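# Clip two heat sinks onto their power modules

## Task

Use each power module's own spring clip to secure the heat sink already resting on it, pressing every clip until it snaps closed; both heat sinks must stay seated on their studs and both modules must remain lying flat on the table.

## Robot and tools

Robot: two arms. left_arm carries a left hand and right_arm a right hand; the left hand mirrors the right. Base poses in the scene frame: left_arm at (+0.007, +0.394, 0) m, right_arm at (-0.062, -0.512, 0) m, each turned only slightly about z.

Frames. Scene frame: origin on the table top midway between the nominal bases, +z up, +x out over the table, left_arm toward +y. Table and fixed cameras use it. Reported hand positions (m), quats (wxyz) and velocities use each arm's own base frame. Offsets in commands run along the current Hand target's own axes. Hand point: sits 0.05 m in front of the palm and 0.15 m from the wrist flange along the fingers; +z along straight fingers, +y out of the palm, +x across the palm away from the thumb on the right hand (toward the thumb on the left). Straight fingertips reach 0.06-0.07 m past it. A wrist bracket on the little-finger side can strike objects, and the wrist may hang below the hand point and touch the table first.

The 28-number row (all values in [-1, 1]): left_arm dx, dy, dz, rx, ry, rz; left hand little, ring, middle, index, thumb_bend, thumb_turn, force_limit, speed; then the same fourteen for right_arm. Both arms are always present. dx..rz are an offset, not a pose: measured from that arm's Hand target as it was when the action or move began, along that target's axes; 1.0 equals 0.6 m or 180 degrees; rx, ry, rz form a single rotation vector. All six zero means hold or re-request the current Hand target. Repeating an offset moves further. Commanded orientation is clipped to within 32 degrees of the measured one each step.

Hand numbers are absolute targets: +1 open/straight, -1 closed; thumb_turn -1 puts the thumb opposite the fingers, +1 beside the palm. force_limit maps -1..+1 to about 0..10 N at the fingertip (thumb motors up to 15 N). speed rises from nearly zero at -1 to full at +0.48 and stays full above. For a soft grip use speed -0.94 or lower. There is no 'no change' value: to keep a hand as is, resend the eight numbers last executed for it; if none yet, send hand_measured, then hand_force_limit and hand_speed.

Tools.
execute_actions(actions, cameras): actions is a list of actions, each up to 15 rows of 28 numbers, one row per 1/30 s step; a short action repeats its final row. Every row in an action counts from the action's start target. Images come only with an empty list or named cameras.
move(target, speed, blend, stop_force, zero, blocking, cameras): target is one 28-number row or up to 15 rows, every one an offset from the same starting Hand targets. speed is path top speed in m/s, 0.002 to 3.6, default 0.25 (turning up to twice that in rad/s), one number or one per target. blend in m rounds corners in a list; 0 stops at each. stop_force in N, 3 to 120, ends an arm's path when its wrist sensor feels that push against travel; unreliable when the hand rotates, and omit it when backing away from a contact. zero (default true) rezeros before the move. blocking=false returns after about 0.5 s and cannot be combined with stop_force. Paths are straight, ignore obstacles and the other arm, and give up after 10 s.
wait(seconds 0-10), stop() to brake a running move, zoom_image(camera, region [x0,y0,x1,y1] in pixels, at most 504 by 504), show_instructions(), zero_wrist_force(arm: left_arm or right_arm), finished_scene(scene 1).

Cameras: cam_head_left, cam_head_right, cam_high (896x504 each), cam_left_wrist, cam_right_wrist (672x504, fisheye). Wrist images may lag while the arm moves.

Results. Per arm: end_effector_position, end_effector_quat_wxyz, velocities (omitted when joints read within noise), Hand target (the base for your next offsets), joint positions and torques, Wrist force and Wrist torque in the flange's axes plus a line with the peak since last shown. Per hand: hand_measured, hand_stopped_by (moving, target, force, stalled, fault) and hand_load_n (positive when the finger is pushed open; a lost grip shows as load near 0), each in row order. move adds a 'move:' line with the ending (done, off_target, moving, held, fault) and limits such as paced or held. done does not prove nothing was touched or shifted. The hand point often rests short of the Hand target; send the missing distance as an offset. MOTOR HOT appears from 70 °C; at 85 °C the arm brakes for 30-60 s.

Cautions. The arms are stiff: aiming even slightly beyond firm contact can trip a fault. About 150 N on any part, or a wrist joint torque of 24.3 N m (130 N m for the larger joints), stops the arm for 10 s. Press slowly, with stop_force, and to release a push command the target back behind the hand point. Faster moves hit harder and overshoot. Keep the arms and hands apart; contact between them can end the scene. Route paths around each arm's base. Never let a part fall or leave the table, never drop or fling parts, and avoid slams or heavy pushes on the modules. Finish only when both clips are latched and everything stays put without the robot.

Each tool is called after ">>>" in YAML: its name, and indented under it one key for each argument.

Reference images:

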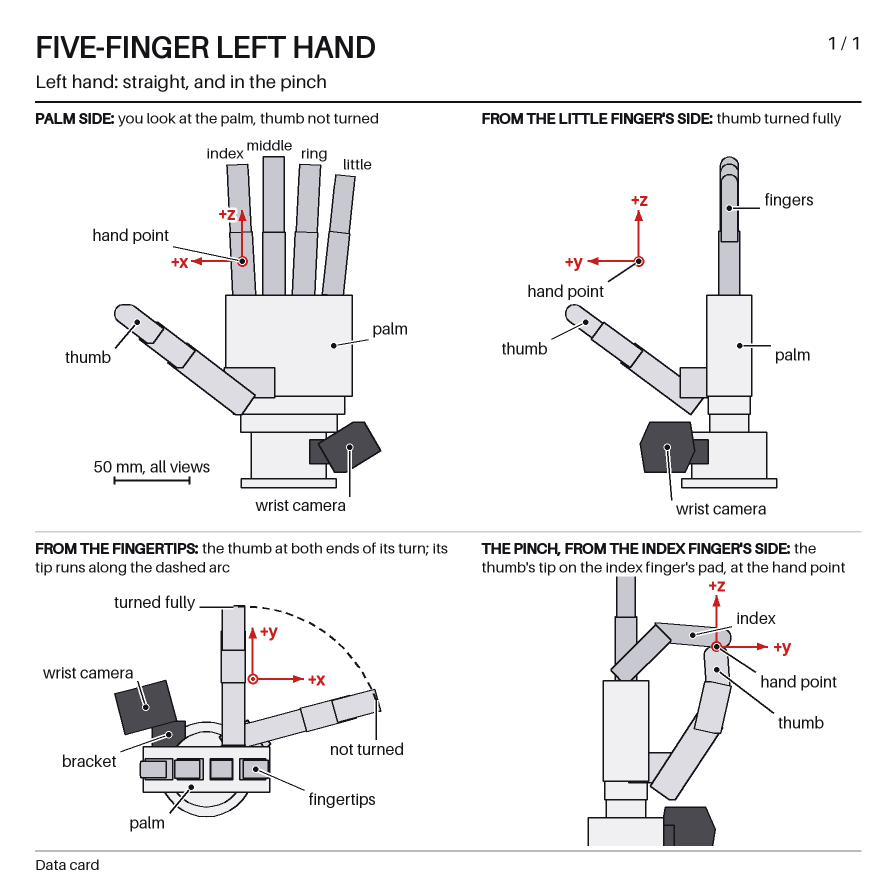

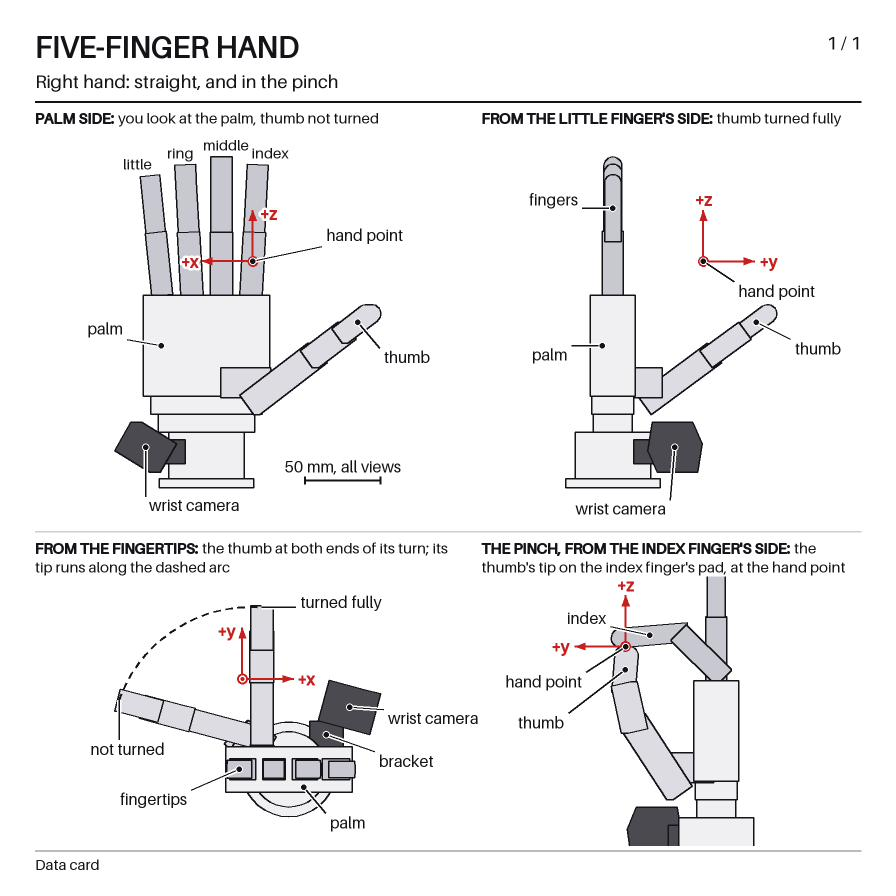

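## Session

>>> execute_actions:
  actions: []

Scene clock: 0.00 s.
left_arm: end_effector_position=(+0.5255, -0.2509, +0.1369) hand_measured=(+1.000, +1.000, +1.000, +1.000, +1.000, +1.000) hand_load_n=(+0.5, +0.0, +0.0, +0.0, +0.0, +0.0) hand_stopped_by=(target, target, target, target, target, target) hand_force_limit=0.00 hand_speed=-0.80 end_effector_quat_wxyz=(+0.363, -0.425, -0.535, +0.634) | right_arm: end_effector_position=(+0.2080, -0.3711, +0.1563) hand_measured=(+1.000, +1.000, +1.000, +1.000, +1.000, +1.000) hand_load_n=(+0.0, +0.0, +0.0, +0.0, +0.0, +0.0) hand_stopped_by=(target, target, target, target, target, target) hand_force_limit=0.00 hand_speed=-0.80 end_effector_quat_wxyz=(+0.238, +0.931, +0.190, -0.202)
Joint positions: left_arm=[3.085 -2.931 -0.65 0.366 -1.136 0.181] | right_arm=[-0.995 -1.383 1.996 0.622 2.12 0.077]
Joint velocities: within noise
Joint torques (N m): no reading
Wrist force (N): no reading
Wrist torque (N m): no reading
Wrist force, peak (N): no reading
Hand target: left_arm +0.5255, -0.2509, +0.1369; +0.363, -0.425, -0.535, +0.634 | right_arm +0.2080, -0.3711, +0.1563; +0.238, +0.931, +0.190, -0.202

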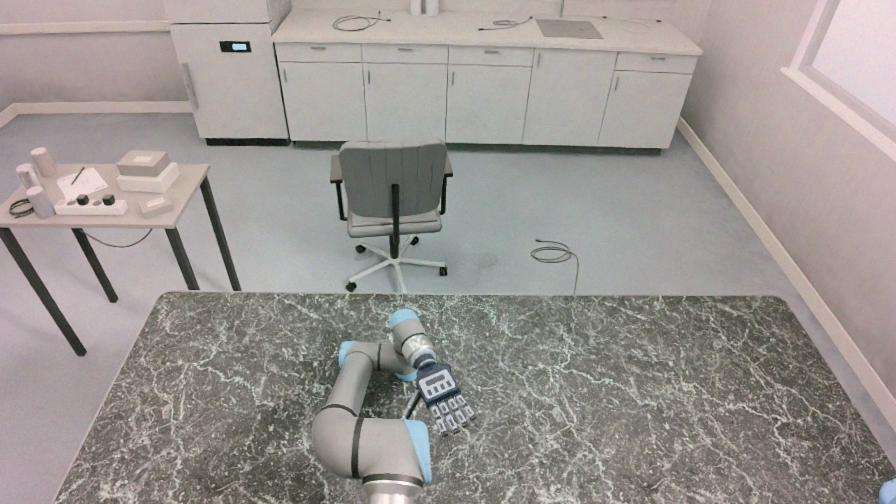

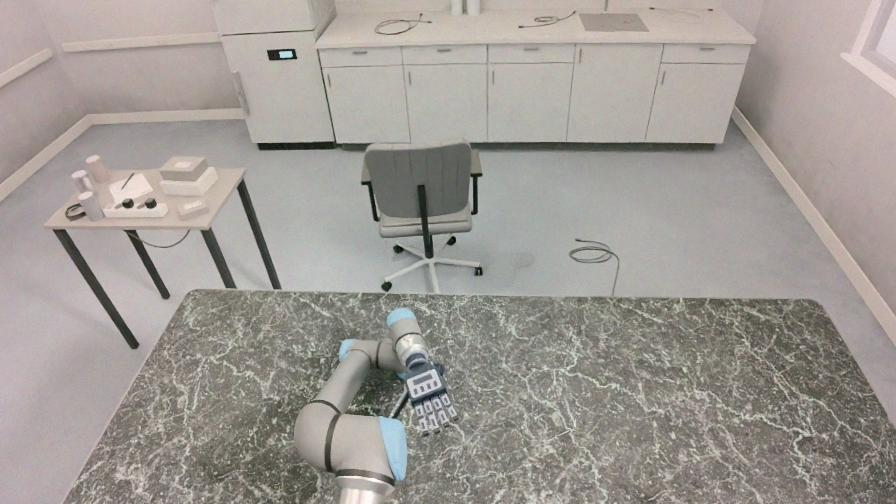

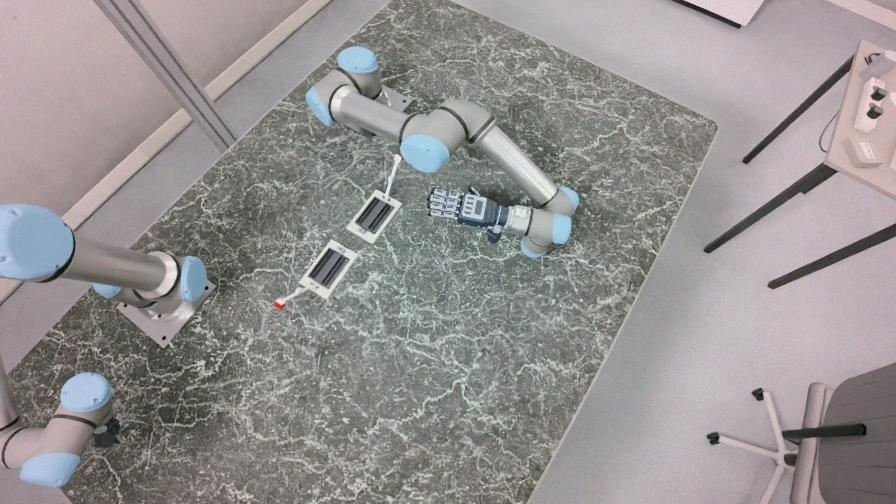

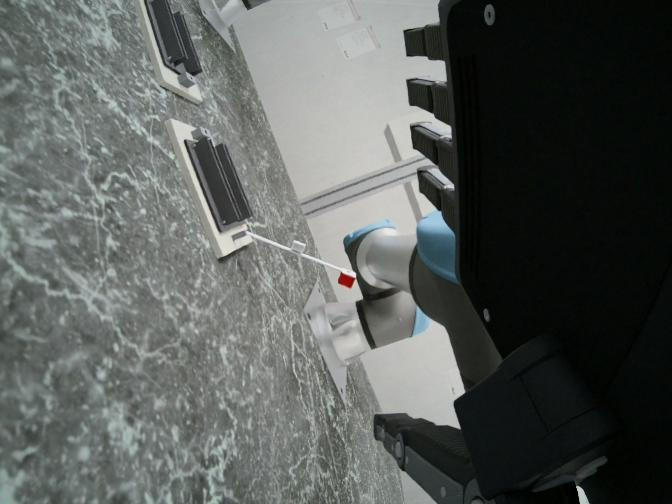

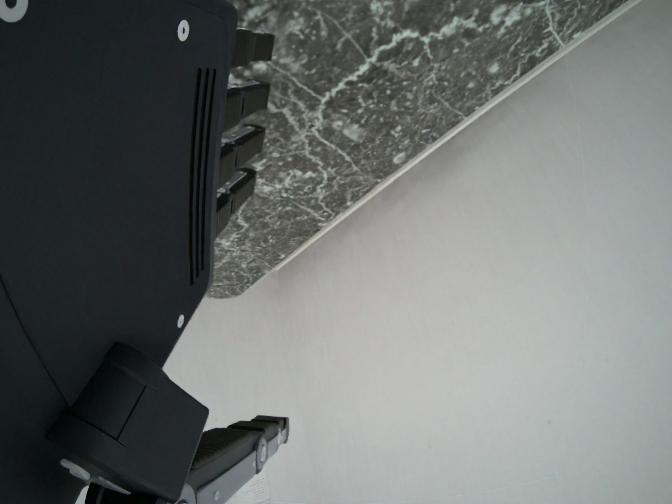

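>>> zoom_image:
  camera: "cam_high"
  region: [250, 140, 450, 320]

>>> zoom_image:
  camera: "cam_left_wrist"
  region: [120, 0, 400, 300]

Scaled by 2.520 from the camera's 896x504 image, which has a finer 1280x720 frame.

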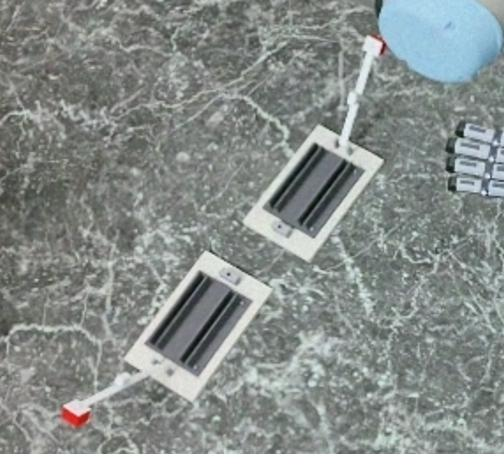

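Scaled by 1.680 from the camera's 672x504 image, which has a finer 960x720 frame.

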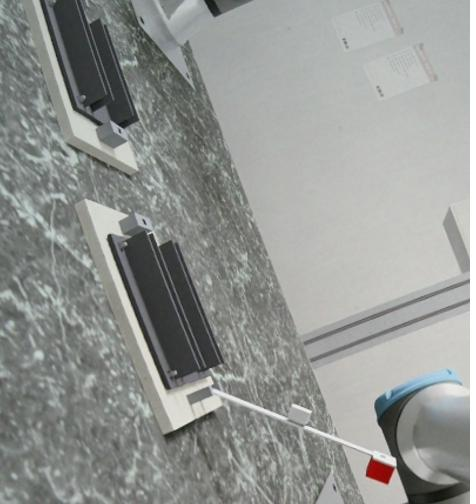

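>>> zoom_image:
  camera: "cam_high"
  region: [335, 150, 415, 250]

>>> zoom_image:
  camera: "cam_high"
  region: [265, 230, 365, 320]

>>> zoom_image:
  camera: "cam_left_wrist"
  region: [160, 110, 270, 260]

>>> zoom_image:
  camera: "cam_left_wrist"
  region: [220, 200, 380, 300]

>>> zoom_image:
  camera: "cam_left_wrist"
  region: [120, 0, 260, 120]

Scaled by 5.040 from the camera's 896x504 image, which has a finer 1280x720 frame.

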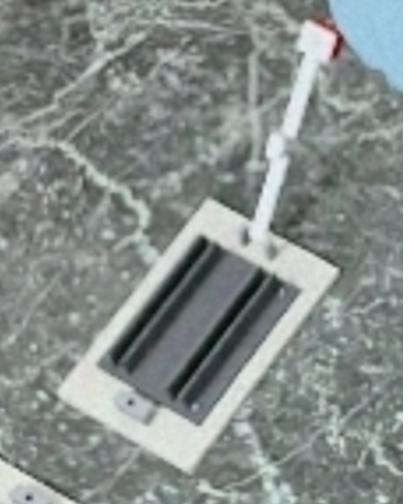

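Scaled by 5.040 from the camera's 896x504 image, which has a finer 1280x720 frame.

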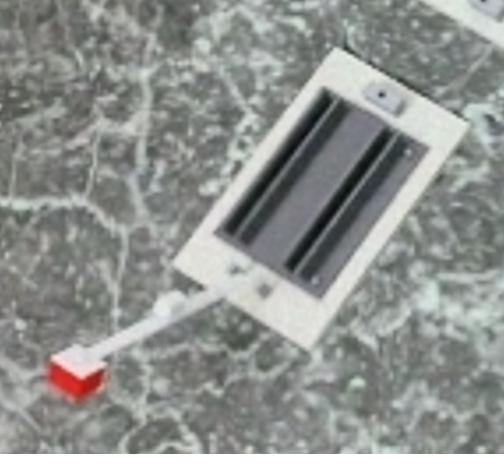

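Scaled by 3.360 from the camera's 672x504 image, which has a finer 960x720 frame.

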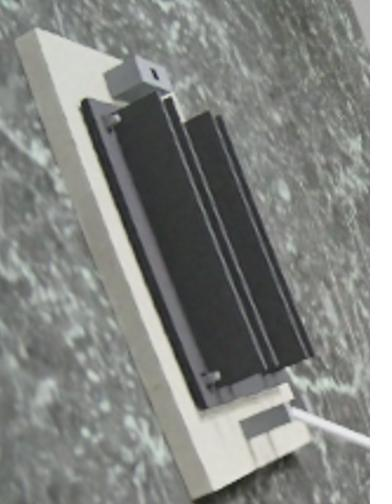

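Scaled by 3.150 from the camera's 672x504 image, which has a finer 960x720 frame.

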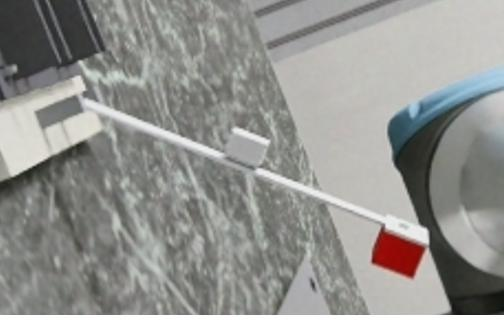

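Scaled by 3.600 from the camera's 672x504 image, which has a finer 960x720 frame.

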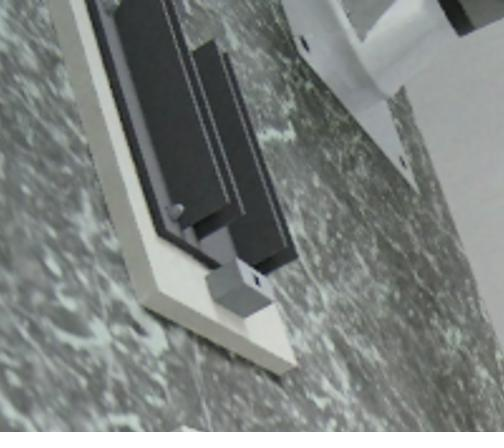

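>>> move:
  target:
    - [0.0373,-0.2903,0.0403,-0.0867,0.1512,0.1278,1,1,1,1,1,1,0,-0.8,-0.011,-0.0007,-0.3253,-0.0565,0.0632,-0.254,1,1,1,1,1,1,0,-0.8]
    - [0.2012,-0.3168,0.3465,-0.289,0.504,0.426,1,1,1,1,1,1,0,-0.8,0.3685,-0.493,-0.7768,-0.1885,0.2108,-0.8469,1,1,1,1,1,1,0,-0.8]
  speed: 0.4
  blend: 0.05
  cameras: ["all"]

Scene clock: 134.73 s.
left_arm: end_effector_position=(+0.2885, -0.1863, +0.3201) hand_measured=(+1.000, +1.000, +1.000, +1.000, +1.000, +1.000) hand_load_n=(+0.0, +0.0, +0.0, +0.0, +0.0, +0.0) hand_stopped_by=(target, target, target, target, target, target) hand_force_limit=0.00 hand_speed=-0.80 end_effector_quat_wxyz=(+0.000, +1.000, +0.000, +0.000) | right_arm: end_effector_position=(+0.3948, +0.1691, +0.3204) hand_measured=(+1.000, +1.000, +1.000, +1.000, +1.000, +1.000) hand_load_n=(+0.0, +0.0, +0.0, +0.0, +0.0, +0.0) hand_stopped_by=(target, target, target, target, target, target) hand_force_limit=0.00 hand_speed=-0.80 end_effector_quat_wxyz=(+0.001, -0.025, +1.000, +0.000)
Joint positions: left_arm=[3.169 -1.481 -1.7 1.609 -1.571 1.598] | right_arm=[-0.072 -1.415 1.445 1.54 1.57 -1.691]
Joint torques (N m): left_arm=[6.21 27.41 9.14 -0.52 1.29 1.35] | right_arm=[6.72 -12.83 -26.09 4.93 -2.63 -2.92]
Wrist force (N): left_arm=[-0.1 -0.4 0.2] | right_arm=[0.6 -1.0 -0.6]
Wrist torque (N m): left_arm=[-0.34 0.01 -0.12] | right_arm=[-0.16 -0.02 -0.13]
Wrist force, peak (N): left_arm=[0.4 1.2 -0.4] | right_arm=[0.3 -1.4 -0.6]
Hand target: left_arm +0.2884, -0.1863, +0.3201; +0.000, +1.000, +0.000, +0.000 | right_arm +0.3949, +0.1691, +0.3204; +0.001, -0.025, +1.000, +0.000
Off the commanded pose: left_arm 0.000 m, 0 deg | right_arm 0.000 m, 0 deg.
move: done
camera_calibration:
cam_left_wrist: T_world_to_cam=[[0.197331, 0.980257, 0.0125517, 0.116501], [0.843495, -0.176297, 0.507381, -0.437586], [0.499576, -0.0895346, -0.86163, 0.232346], [0, 0, 0, 1]] pos_world=[0.230037, -0.170543, 0.420757]
cam_right_wrist: T_world_to_cam=[[-0.305642, 0.951472, -0.03583, -0.0250449], [0.809521, 0.279486, 0.516298, -0.528925], [0.501257, 0.128797, -0.855659, 0.172312], [0, 0, 0, 1]] pos_world=[0.334148, 0.149463, 0.419626]

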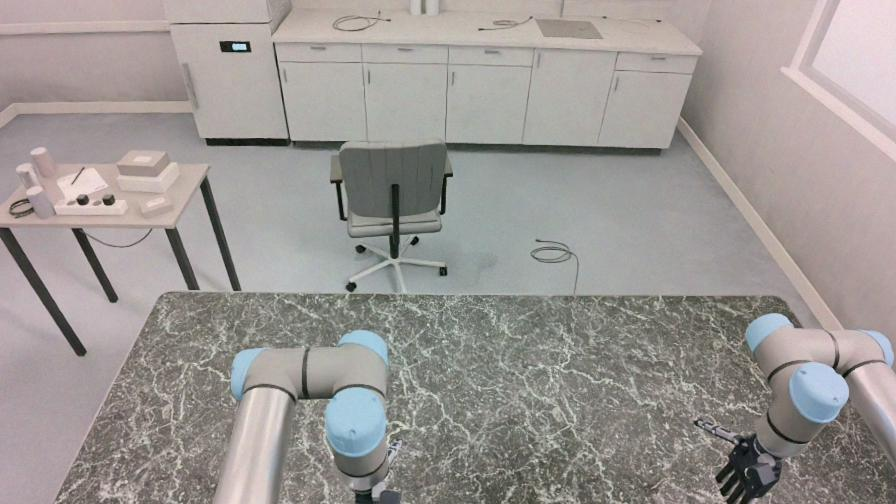

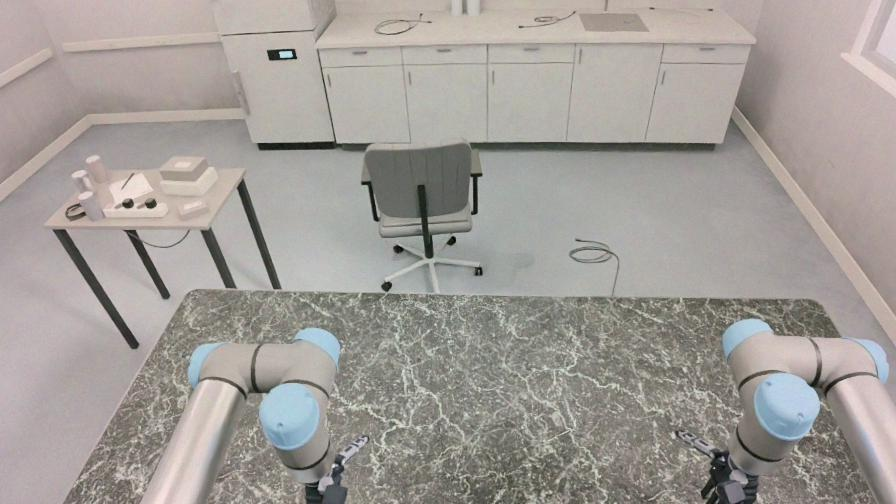

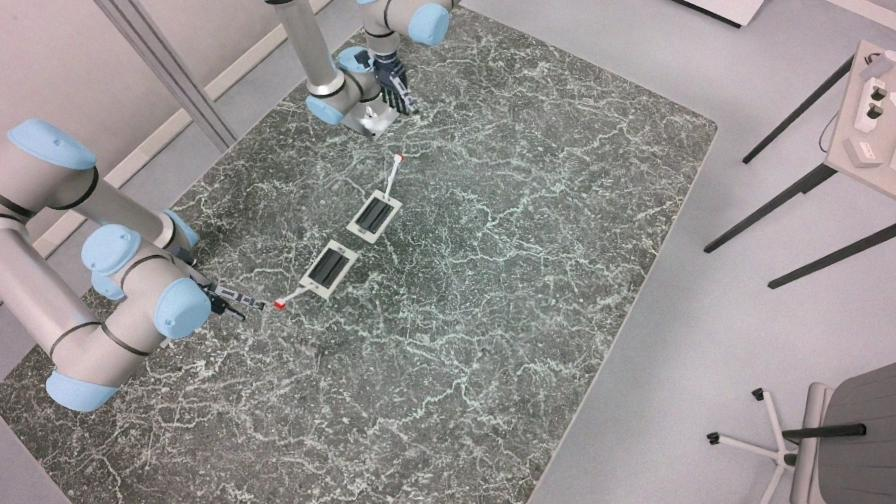

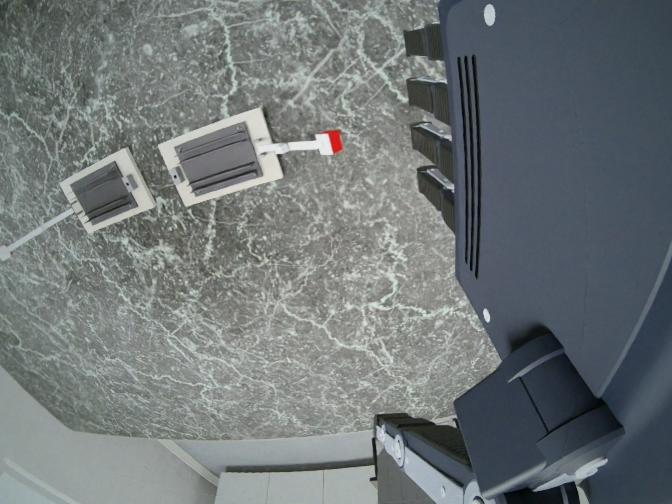

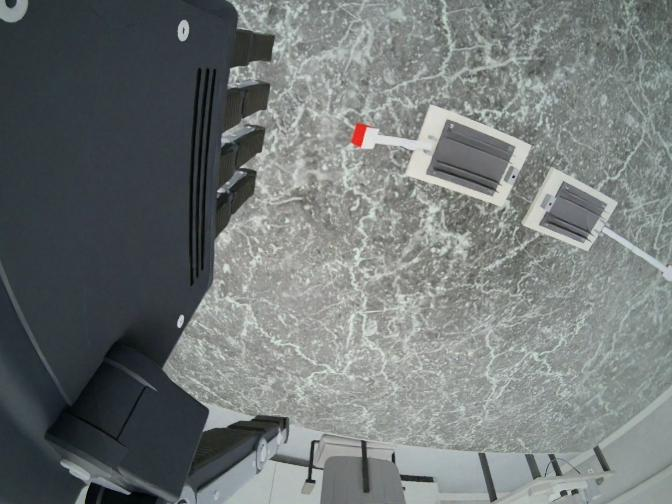

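>>> move:
  target: [0,0,0.2917,0,0,0,1,1,1,1,1,1,0,-0.8,0.0083,0,0.2917,0,0,0,1,1,1,1,1,1,0,-0.8]
  speed: 0.25
  stop_force: 10
  cameras: ["cam_high","cam_left_wrist","cam_right_wrist"]

Scene clock: 148.10 s.
left_arm: end_effector_position=(+0.2883, -0.1863, +0.1451) hand_measured=(+1.000, +1.000, +1.000, +1.000, +1.000, +1.000) hand_load_n=(+0.5, +0.0, +0.0, +0.0, +0.0, +0.0) hand_stopped_by=(target, target, target, target, target, target) hand_force_limit=0.00 hand_speed=-0.80 end_effector_quat_wxyz=(+0.000, +1.000, +0.000, +0.000) | right_arm: end_effector_position=(+0.3901, +0.1689, +0.1453) hand_measured=(+1.000, +1.000, +1.000, +1.000, +1.000, +1.000) hand_load_n=(+0.0, +0.0, +0.0, +0.0, +0.0, +0.0) hand_stopped_by=(target, target, target, target, target, target) hand_force_limit=0.00 hand_speed=-0.80 end_effector_quat_wxyz=(+0.001, -0.025, +1.000, +0.000)
Joint positions: left_arm=[3.17 -1.598 -2.055 2.082 -1.571 1.598] | right_arm=[-0.073 -1.324 1.798 1.096 1.57 -1.693]
Joint torques (N m): left_arm=[-6.47 6.18 5.35 -0.39 1.43 -1.75] | right_arm=[6.5 -14.55 -10.77 -0.35 -2.51 3.15]
Wrist force (N): left_arm=[-0.6 -0.5 0.2] | right_arm=[0.6 -1.0 -0.7]
Wrist torque (N m): left_arm=[-0.34 0.08 -0.07] | right_arm=[-0.15 -0.01 -0.18]
Wrist force, peak (N): left_arm=[-0.5 -0.5 1.3] | right_arm=[0.4 -1.0 -1.8]
Hand target: left_arm +0.2883, -0.1863, +0.1451; +0.000, +1.000, +0.000, +0.000 | right_arm +0.3901, +0.1689, +0.1453; +0.001, -0.025, +1.000, +0.000
Off the commanded pose: left_arm 0.000 m, 0 deg | right_arm 0.000 m, 0 deg.
move: done
camera_calibration:
cam_left_wrist: T_world_to_cam=[[0.197379, 0.980248, 0.0124665, 0.118746], [0.843487, -0.176294, 0.507396, -0.348627], [0.499572, -0.0896338, -0.861623, 0.0816434], [0, 0, 0, 1]] pos_world=[0.229837, -0.170543, 0.245757]
cam_right_wrist: T_world_to_cam=[[-0.305781, 0.95143, -0.035771, -0.032649], [0.80952, 0.279582, 0.516248, -0.434661], [0.501174, 0.128902, -0.855692, 0.0250106], [0, 0, 0, 1]] pos_world=[0.329348, 0.149363, 0.244626]
Images, in order (width x height): cam_high 896x504, cam_left_wrist 672x504, cam_right_wrist 672x504.

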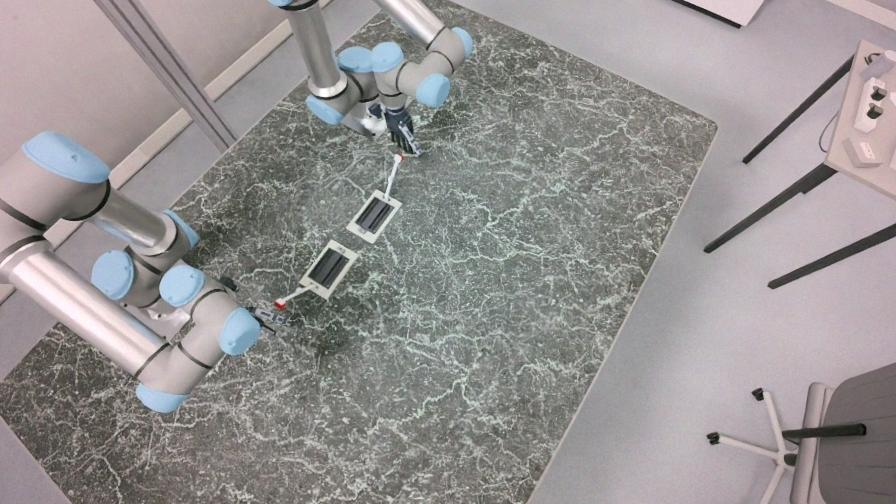

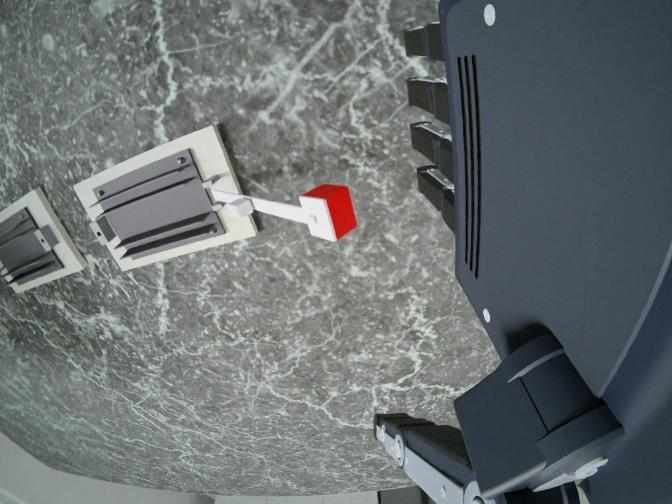

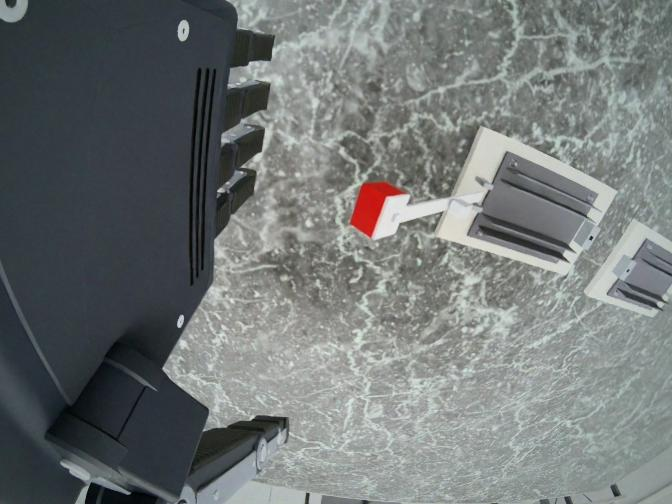

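>>> zoom_image:
  camera: "cam_left_wrist"
  region: [60, 110, 370, 280]

>>> zoom_image:
  camera: "cam_right_wrist"
  region: [330, 110, 640, 280]

Scaled by 1.626 from the camera's 672x504 image, which has a finer 960x720 frame.

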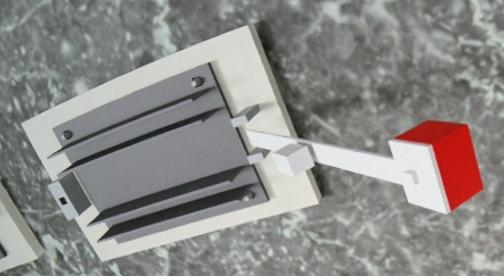

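Scaled by 1.626 from the camera's 672x504 image, which has a finer 960x720 frame.

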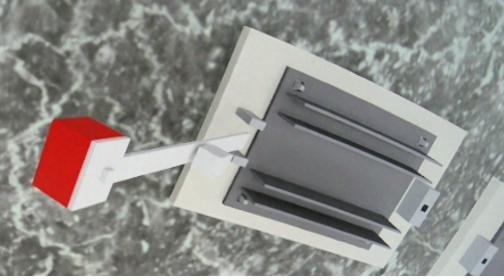

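>>> move:
  target: [0.01,0.14,-0.05,0,0,0,1,1,1,1,1,1,0,-0.8,0,0,0,0,0,0,1,1,1,1,1,1,0,-0.8]
  speed: 0.08
  stop_force: 8
  cameras: ["cam_high","cam_left_wrist"]

Scene clock: 167.73 s.
left_arm: end_effector_position=(+0.2944, -0.2703, +0.1751) hand_measured=(+1.000, +1.000, +1.000, +1.000, +1.000, +1.000) hand_load_n=(+0.0, +0.0, +0.0, +0.0, +0.0, +0.0) hand_stopped_by=(target, target, target, target, target, target) hand_force_limit=0.00 hand_speed=-0.80 end_effector_quat_wxyz=(+0.000, +1.000, +0.000, +0.000) | right_arm: end_effector_position=(+0.3901, +0.1689, +0.1453) hand_measured=(+1.000, +1.000, +1.000, +1.000, +1.000, +1.000) hand_load_n=(+0.0, +0.0, +0.0, +0.0, -0.5, +0.0) hand_stopped_by=(target, target, target, target, target, target) hand_force_limit=0.00 hand_speed=-0.80 end_effector_quat_wxyz=(+0.001, -0.025, +1.000, +0.000)
Joint positions: left_arm=[2.875 -1.691 -1.868 1.988 -1.571 1.304] | right_arm=[-0.073 -1.324 1.798 1.096 1.57 -1.693]
Joint torques (N m): left_arm=[-6.73 11.5 27.95 -4.41 -1.84 -2.07] | right_arm=[6 -14.37 -9.28 -0.42 -2.21 3.15]
Wrist force (N): left_arm=[-0.3 -0.7 0.0] | right_arm=[0.4 -0.9 -0.8]
Wrist torque (N m): left_arm=[-0.31 0.02 -0.03] | right_arm=[-0.14 0.02 -0.19]
Wrist force, peak (N): left_arm=[-0.5 -1.6 0.1] | right_arm=[0.7 -1.1 -0.7]
Hand target: left_arm +0.2944, -0.2703, +0.1751; +0.000, +1.000, +0.000, +0.000 | right_arm +0.3901, +0.1689, +0.1453; +0.001, -0.025, +1.000, +0.000
Off the commanded pose: left_arm 0.000 m, 0 deg | right_arm 0.000 m, 0 deg.
move: done
camera_calibration:
cam_left_wrist: T_world_to_cam=[[0.197379, 0.980248, 0.0124665, 0.199509], [0.843487, -0.176294, 0.507396, -0.383802], [0.499572, -0.0896338, -0.861623, 0.0969155], [0, 0, 0, 1]] pos_world=[0.235937, -0.254543, 0.275757]
Images, in order (width x height): cam_high 896x504, cam_left_wrist 672x504.

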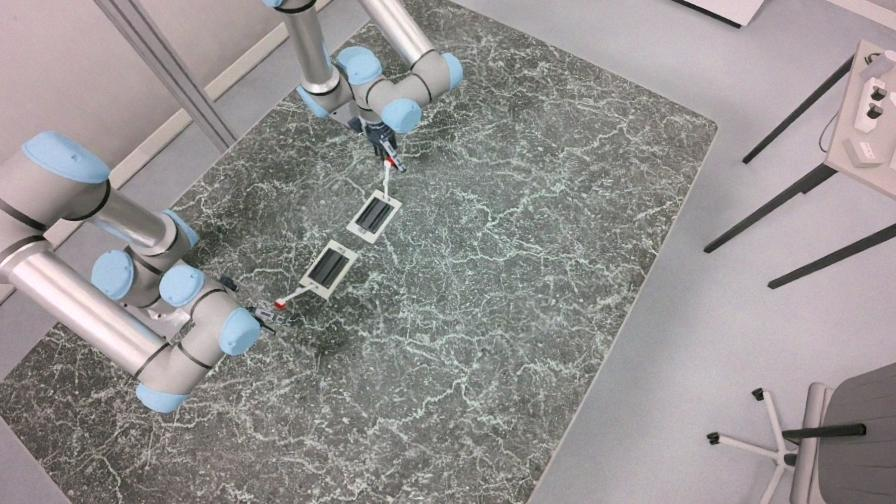

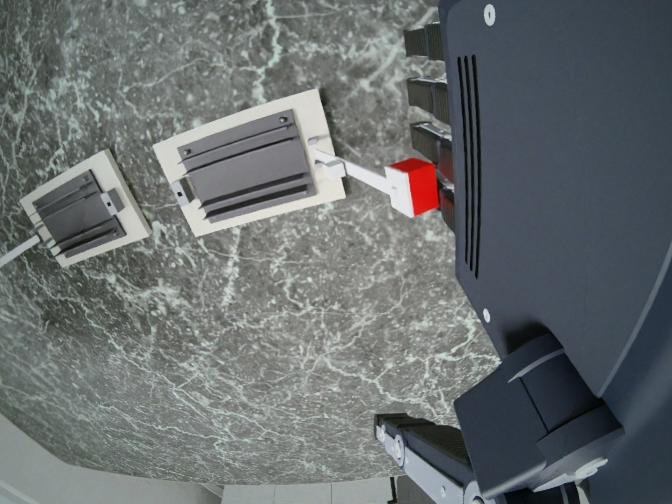

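>>> move:
  target: [0,0.13,-0.03,0,0,0,1,1,1,1,1,1,0,-0.8,0,0,0,0,0,0,1,1,1,1,1,1,0,-0.8]
  speed: 0.08
  stop_force: 8
  cameras: ["cam_high","cam_left_wrist"]

Scene clock: 172.50 s.
left_arm: end_effector_position=(+0.2945, -0.3483, +0.1931) hand_measured=(+1.000, +1.000, +1.000, +1.000, +1.000, +1.000) hand_load_n=(+0.0, +0.0, +0.0, +0.0, +0.0, -0.5) hand_stopped_by=(target, target, target, target, target, target) hand_force_limit=0.00 hand_speed=-0.80 end_effector_quat_wxyz=(+0.000, +1.000, +0.000, +0.000) | right_arm: end_effector_position=(+0.3901, +0.1689, +0.1453) hand_measured=(+1.000, +1.000, +1.000, +1.000, +1.000, +1.000) hand_load_n=(+0.0, +0.0, +0.0, +0.0, +0.0, -0.5) hand_stopped_by=(target, target, target, target, target, target) hand_force_limit=0.00 hand_speed=-0.80 end_effector_quat_wxyz=(+0.001, -0.025, +1.000, +0.000)
Joint positions: left_arm=[2.66 -1.803 -1.684 1.916 -1.57 1.089] | right_arm=[-0.073 -1.324 1.798 1.096 1.57 -1.693]
Joint torques (N m): left_arm=[-6.71 16.43 28.27 -4.19 -1.64 -1.65] | right_arm=[6.51 -14.22 -10.57 -0.25 -2.25 3.09]
Wrist force (N): left_arm=[-0.6 -0.4 0.1] | right_arm=[0.4 -0.9 -0.7]
Wrist torque (N m): left_arm=[-0.30 0.08 -0.06] | right_arm=[-0.13 0.02 -0.19]
Wrist force, peak (N): left_arm=[1.1 -1.7 -4.4] | right_arm=[0.5 -1.1 -0.9]
Hand target: left_arm +0.2945, -0.3483, +0.1931; +0.000, +1.000, +0.000, +0.000 | right_arm +0.3901, +0.1689, +0.1453; +0.001, -0.025, +1.000, +0.000
Off the commanded pose: left_arm 0.000 m, 0 deg | right_arm 0.000 m, 0 deg.
move: done
camera_calibration:
cam_left_wrist: T_world_to_cam=[[0.197379, 0.980248, 0.0124665, 0.275724], [0.843487, -0.176294, 0.507396, -0.406771], [0.499572, -0.0896338, -0.861623, 0.105383], [0, 0, 0, 1]] pos_world=[0.236037, -0.332543, 0.293757]
Images, in order (width x height): cam_high 896x504, cam_left_wrist 672x504.

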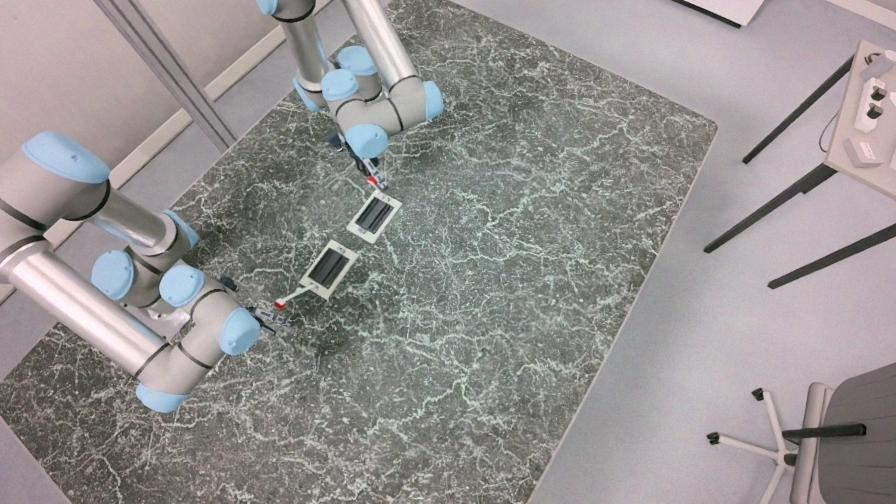

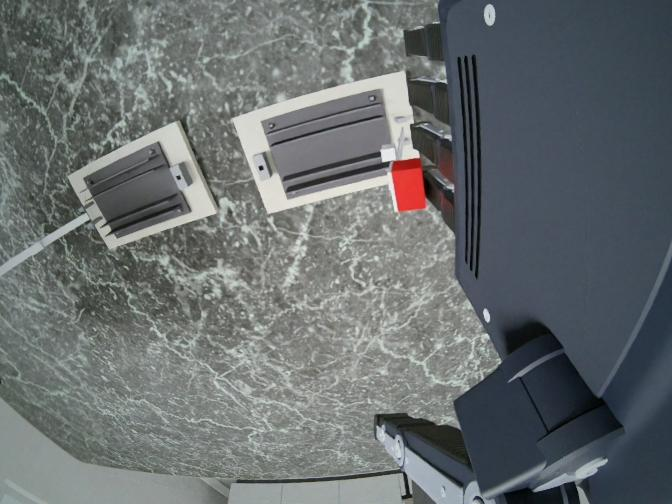

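>>> move:
  target:
    - [0,0.065,-0.0083,0,0,0,1,1,1,1,1,1,0,-0.8,0,0,0,0,0,0,1,1,1,1,1,1,0,-0.8]
    - [0,0.1217,0,0,0,0,1,1,1,1,1,1,0,-0.8,0,0,0,0,0,0,1,1,1,1,1,1,0,-0.8]
  speed: 0.08
  blend: 0.01
  stop_force: 10
  cameras: ["cam_high","cam_left_wrist"]

Scene clock: 185.20 s.
left_arm: end_effector_position=(+0.2945, -0.4213, +0.1931) hand_measured=(+1.000, +1.000, +1.000, +1.000, +1.000, +1.000) hand_load_n=(+0.0, +0.0, +0.0, +0.0, +0.0, +0.0) hand_stopped_by=(target, target, target, target, target, target) hand_force_limit=0.00 hand_speed=-0.80 end_effector_quat_wxyz=(+0.000, +1.000, +0.000, +0.000) | right_arm: end_effector_position=(+0.3901, +0.1689, +0.1453) hand_measured=(+1.000, +1.000, +1.000, +1.000, +1.000, +1.000) hand_load_n=(+0.0, +0.0, +0.0, +0.0, +0.0, -0.5) hand_stopped_by=(target, target, target, target, target, target) hand_force_limit=0.00 hand_speed=-0.80 end_effector_quat_wxyz=(+0.001, -0.025, +1.000, +0.000)
Joint positions: left_arm=[2.504 -1.937 -1.505 1.871 -1.57 0.933] | right_arm=[-0.073 -1.324 1.798 1.096 1.57 -1.693]
Joint torques (N m): left_arm=[-5.87 21.05 27.14 -4.58 -1.78 -1.79] | right_arm=[5.52 -16.35 -10.21 -0.12 -2.23 2.84]
Wrist force (N): left_arm=[-0.5 -0.5 0.4] | right_arm=[0.4 -1.0 -0.6]
Wrist torque (N m): left_arm=[-0.33 0.07 -0.04] | right_arm=[-0.17 0.02 -0.20]
Wrist force, peak (N): left_arm=[-0.6 -0.8 0.5] | right_arm=[0.6 -1.0 -1.0]
Hand target: left_arm +0.2945, -0.4213, +0.1931; +0.000, +1.000, +0.000, +0.000 | right_arm +0.3901, +0.1689, +0.1453; +0.001, -0.025, +1.000, +0.000
Off the commanded pose: left_arm 0.000 m, 0 deg | right_arm 0.000 m, 0 deg.
move: done
camera_calibration:
cam_left_wrist: T_world_to_cam=[[0.197379, 0.980248, 0.0124665, 0.347262], [0.843487, -0.176294, 0.507396, -0.419725], [0.499572, -0.0896338, -0.861623, 0.0987901], [0, 0, 0, 1]] pos_world=[0.236137, -0.405543, 0.293757]
Images, in order (width x height): cam_high 896x504, cam_left_wrist 672x504.

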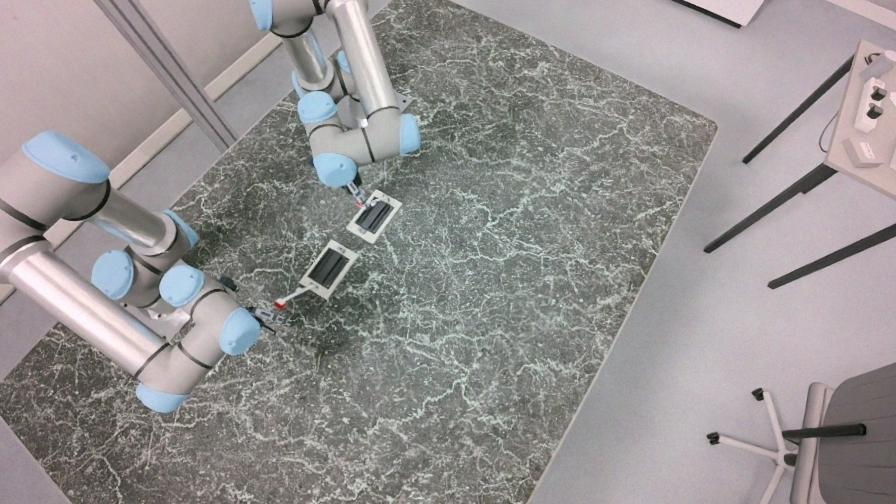

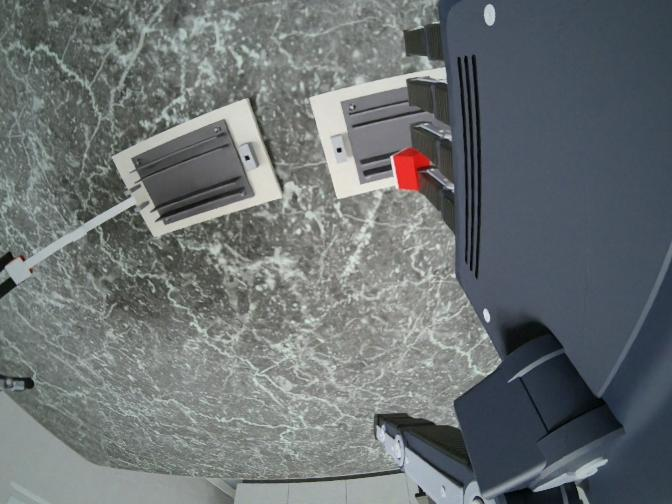

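>>> move:
  target:
    - [0.003,0.045,0.0217,0,0,0,1,1,1,1,1,1,0,-0.8,0,0,0,0,0,0,1,1,1,1,1,1,0,-0.8]
    - [0.0067,0.0833,0.0633,0,0,0,1,1,1,1,1,1,0,-0.8,0,0,0,0,0,0,1,1,1,1,1,1,0,-0.8]
  speed: 0.06
  blend: 0.01
  stop_force: 10
  cameras: ["cam_high","cam_left_wrist"]

Scene clock: 196.67 s.
left_arm: end_effector_position=(+0.2986, -0.4713, +0.1551) hand_measured=(+1.000, +1.000, +1.000, +1.000, +1.000, +1.000) hand_load_n=(+0.0, +0.0, +0.0, +0.0, +0.0, +0.0) hand_stopped_by=(target, target, target, target, target, target) hand_force_limit=0.00 hand_speed=-0.80 end_effector_quat_wxyz=(+0.000, +1.000, +0.000, +0.000) | right_arm: end_effector_position=(+0.3901, +0.1689, +0.1453) hand_measured=(+1.000, +1.000, +1.000, +1.000, +1.000, +1.000) hand_load_n=(+0.0, +0.0, +0.0, +0.0, +0.0, +0.0) hand_stopped_by=(target, target, target, target, target, target) hand_force_limit=0.00 hand_speed=-0.80 end_effector_quat_wxyz=(+0.001, -0.025, +1.000, +0.000)
Joint positions: left_arm=[2.423 -2.067 -1.415 1.911 -1.57 0.852] | right_arm=[-0.073 -1.324 1.798 1.096 1.57 -1.693]
Joint torques (N m): left_arm=[-5.5 26.39 27.27 -0.27 -1.37 -1.72] | right_arm=[6.92 -15.39 -11.03 -0.16 -2.37 2.96]
Wrist force (N): left_arm=[-0.1 -0.2 0.1] | right_arm=[0.6 -0.9 -0.7]
Wrist torque (N m): left_arm=[-0.29 0.02 -0.04] | right_arm=[-0.13 -0.02 -0.17]
Wrist force, peak (N): left_arm=[-0.6 -1.2 0.2] | right_arm=[0.6 -1.1 -0.9]
Hand target: left_arm +0.2986, -0.4713, +0.1551; +0.000, +1.000, +0.000, +0.000 | right_arm +0.3901, +0.1689, +0.1453; +0.001, -0.025, +1.000, +0.000
Off the commanded pose: left_arm 0.000 m, 0 deg | right_arm 0.000 m, 0 deg.
move: done
camera_calibration:
cam_left_wrist: T_world_to_cam=[[0.197379, 0.980248, 0.0124665, 0.395959], [0.843487, -0.176294, 0.507396, -0.412632], [0.499572, -0.0896338, -0.861623, 0.0595684], [0, 0, 0, 1]] pos_world=[0.240137, -0.455543, 0.255757]
Images, in order (width x height): cam_high 896x504, cam_left_wrist 672x504.

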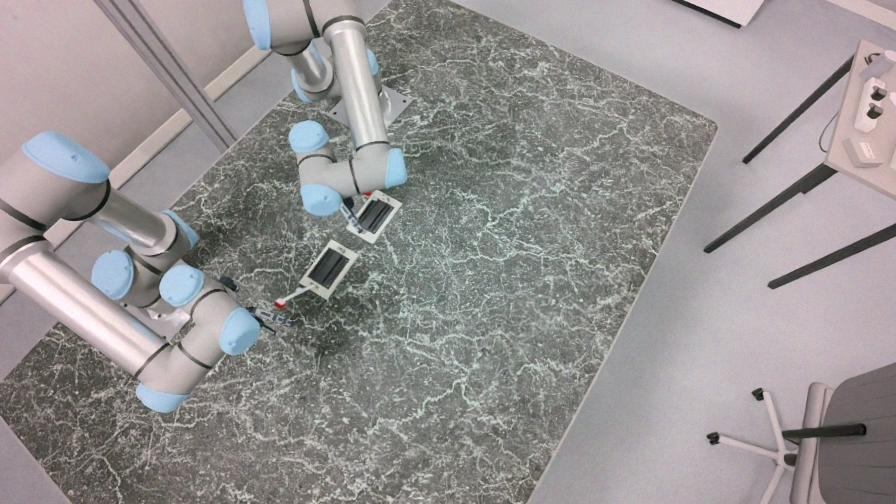

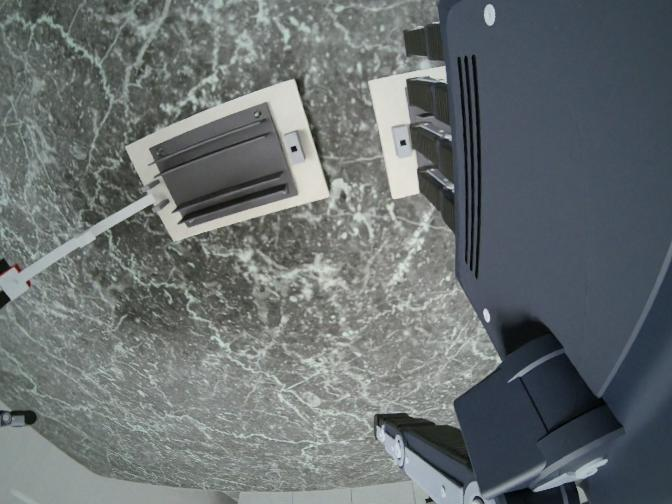

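>>> zoom_image:
  camera: "cam_high"
  region: [300, 150, 420, 260]

Scaled by 4.200 from the camera's 896x504 image, which has a finer 1280x720 frame.

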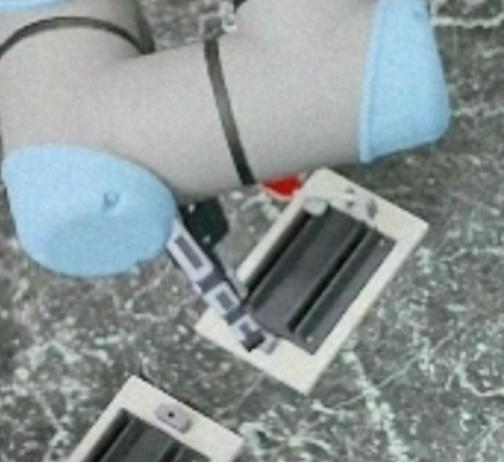

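>>> move:
  target:
    - [0,0,-0.2,0,0,0,1,1,1,1,1,1,0,-0.8,0,0,0,0,0,0,1,1,1,1,1,1,0,-0.8]
    - [0,-0.2,-0.2,0,0,0,1,1,1,1,1,1,0,-0.8,0,0,0,0,0,0,1,1,1,1,1,1,0,-0.8]
  speed: 0.25
  blend: 0.03
  cameras: ["cam_high","cam_left_wrist"]

Scene clock: 211.70 s.
left_arm: end_effector_position=(+0.2986, -0.3514, +0.2751) hand_measured=(+1.000, +1.000, +1.000, +1.000, +1.000, +1.000) hand_load_n=(+0.0, +0.0, +0.5, +0.0, +0.0, +0.0) hand_stopped_by=(target, target, target, target, target, target) hand_force_limit=0.00 hand_speed=-0.80 end_effector_quat_wxyz=(+0.000, +1.000, +0.000, +0.000) | right_arm: end_effector_position=(+0.3901, +0.1689, +0.1453) hand_measured=(+1.000, +1.000, +1.000, +1.000, +1.000, +1.000) hand_load_n=(+0.0, +0.0, +0.0, +0.0, +0.0, +0.0) hand_stopped_by=(target, target, target, target, target, target) hand_force_limit=0.00 hand_speed=-0.80 end_effector_quat_wxyz=(+0.001, -0.025, +1.000, +0.000)
Joint positions: left_arm=[2.658 -1.769 -1.51 1.708 -1.57 1.086] | right_arm=[-0.073 -1.324 1.798 1.096 1.57 -1.693]
Joint torques (N m): left_arm=[7.66 38.47 6.62 0.01 1.53 1.13] | right_arm=[6.34 -14.9 -10.55 -0.1 -2.14 3.17]
Wrist force (N): left_arm=[-0.3 -0.4 0.1] | right_arm=[0.4 -0.9 -0.7]
Wrist torque (N m): left_arm=[-0.30 0.04 -0.11] | right_arm=[-0.15 0.02 -0.19]
Wrist force, peak (N): left_arm=[-0.4 -1.8 0.4] | right_arm=[0.5 -1.1 -0.8]
Hand target: left_arm +0.2986, -0.3513, +0.2751; +0.000, +1.000, +0.000, +0.000 | right_arm +0.3901, +0.1689, +0.1453; +0.001, -0.025, +1.000, +0.000
Off the commanded pose: left_arm 0.000 m, 0 deg | right_arm 0.000 m, 0 deg.
move: done
camera_calibration:
cam_left_wrist: T_world_to_cam=[[0.197412, 0.98024, 0.0126008, 0.276772], [0.843476, -0.176391, 0.50738, -0.452388], [0.499576, -0.0895342, -0.86163, 0.173754], [0, 0, 0, 1]] pos_world=[0.240137, -0.335543, 0.375757]
Images, in order (width x height): cam_high 896x504, cam_left_wrist 672x504.

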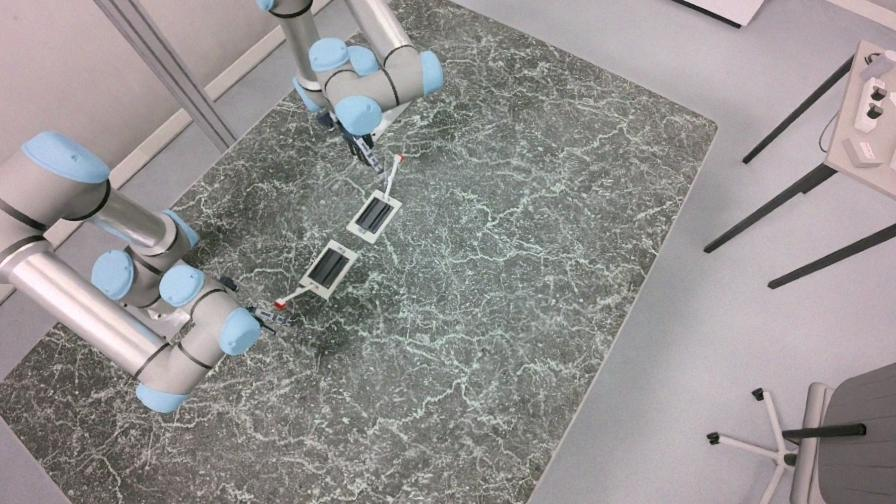

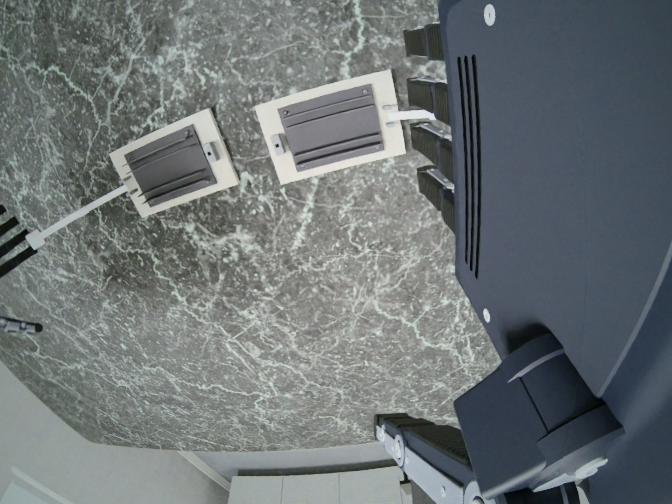

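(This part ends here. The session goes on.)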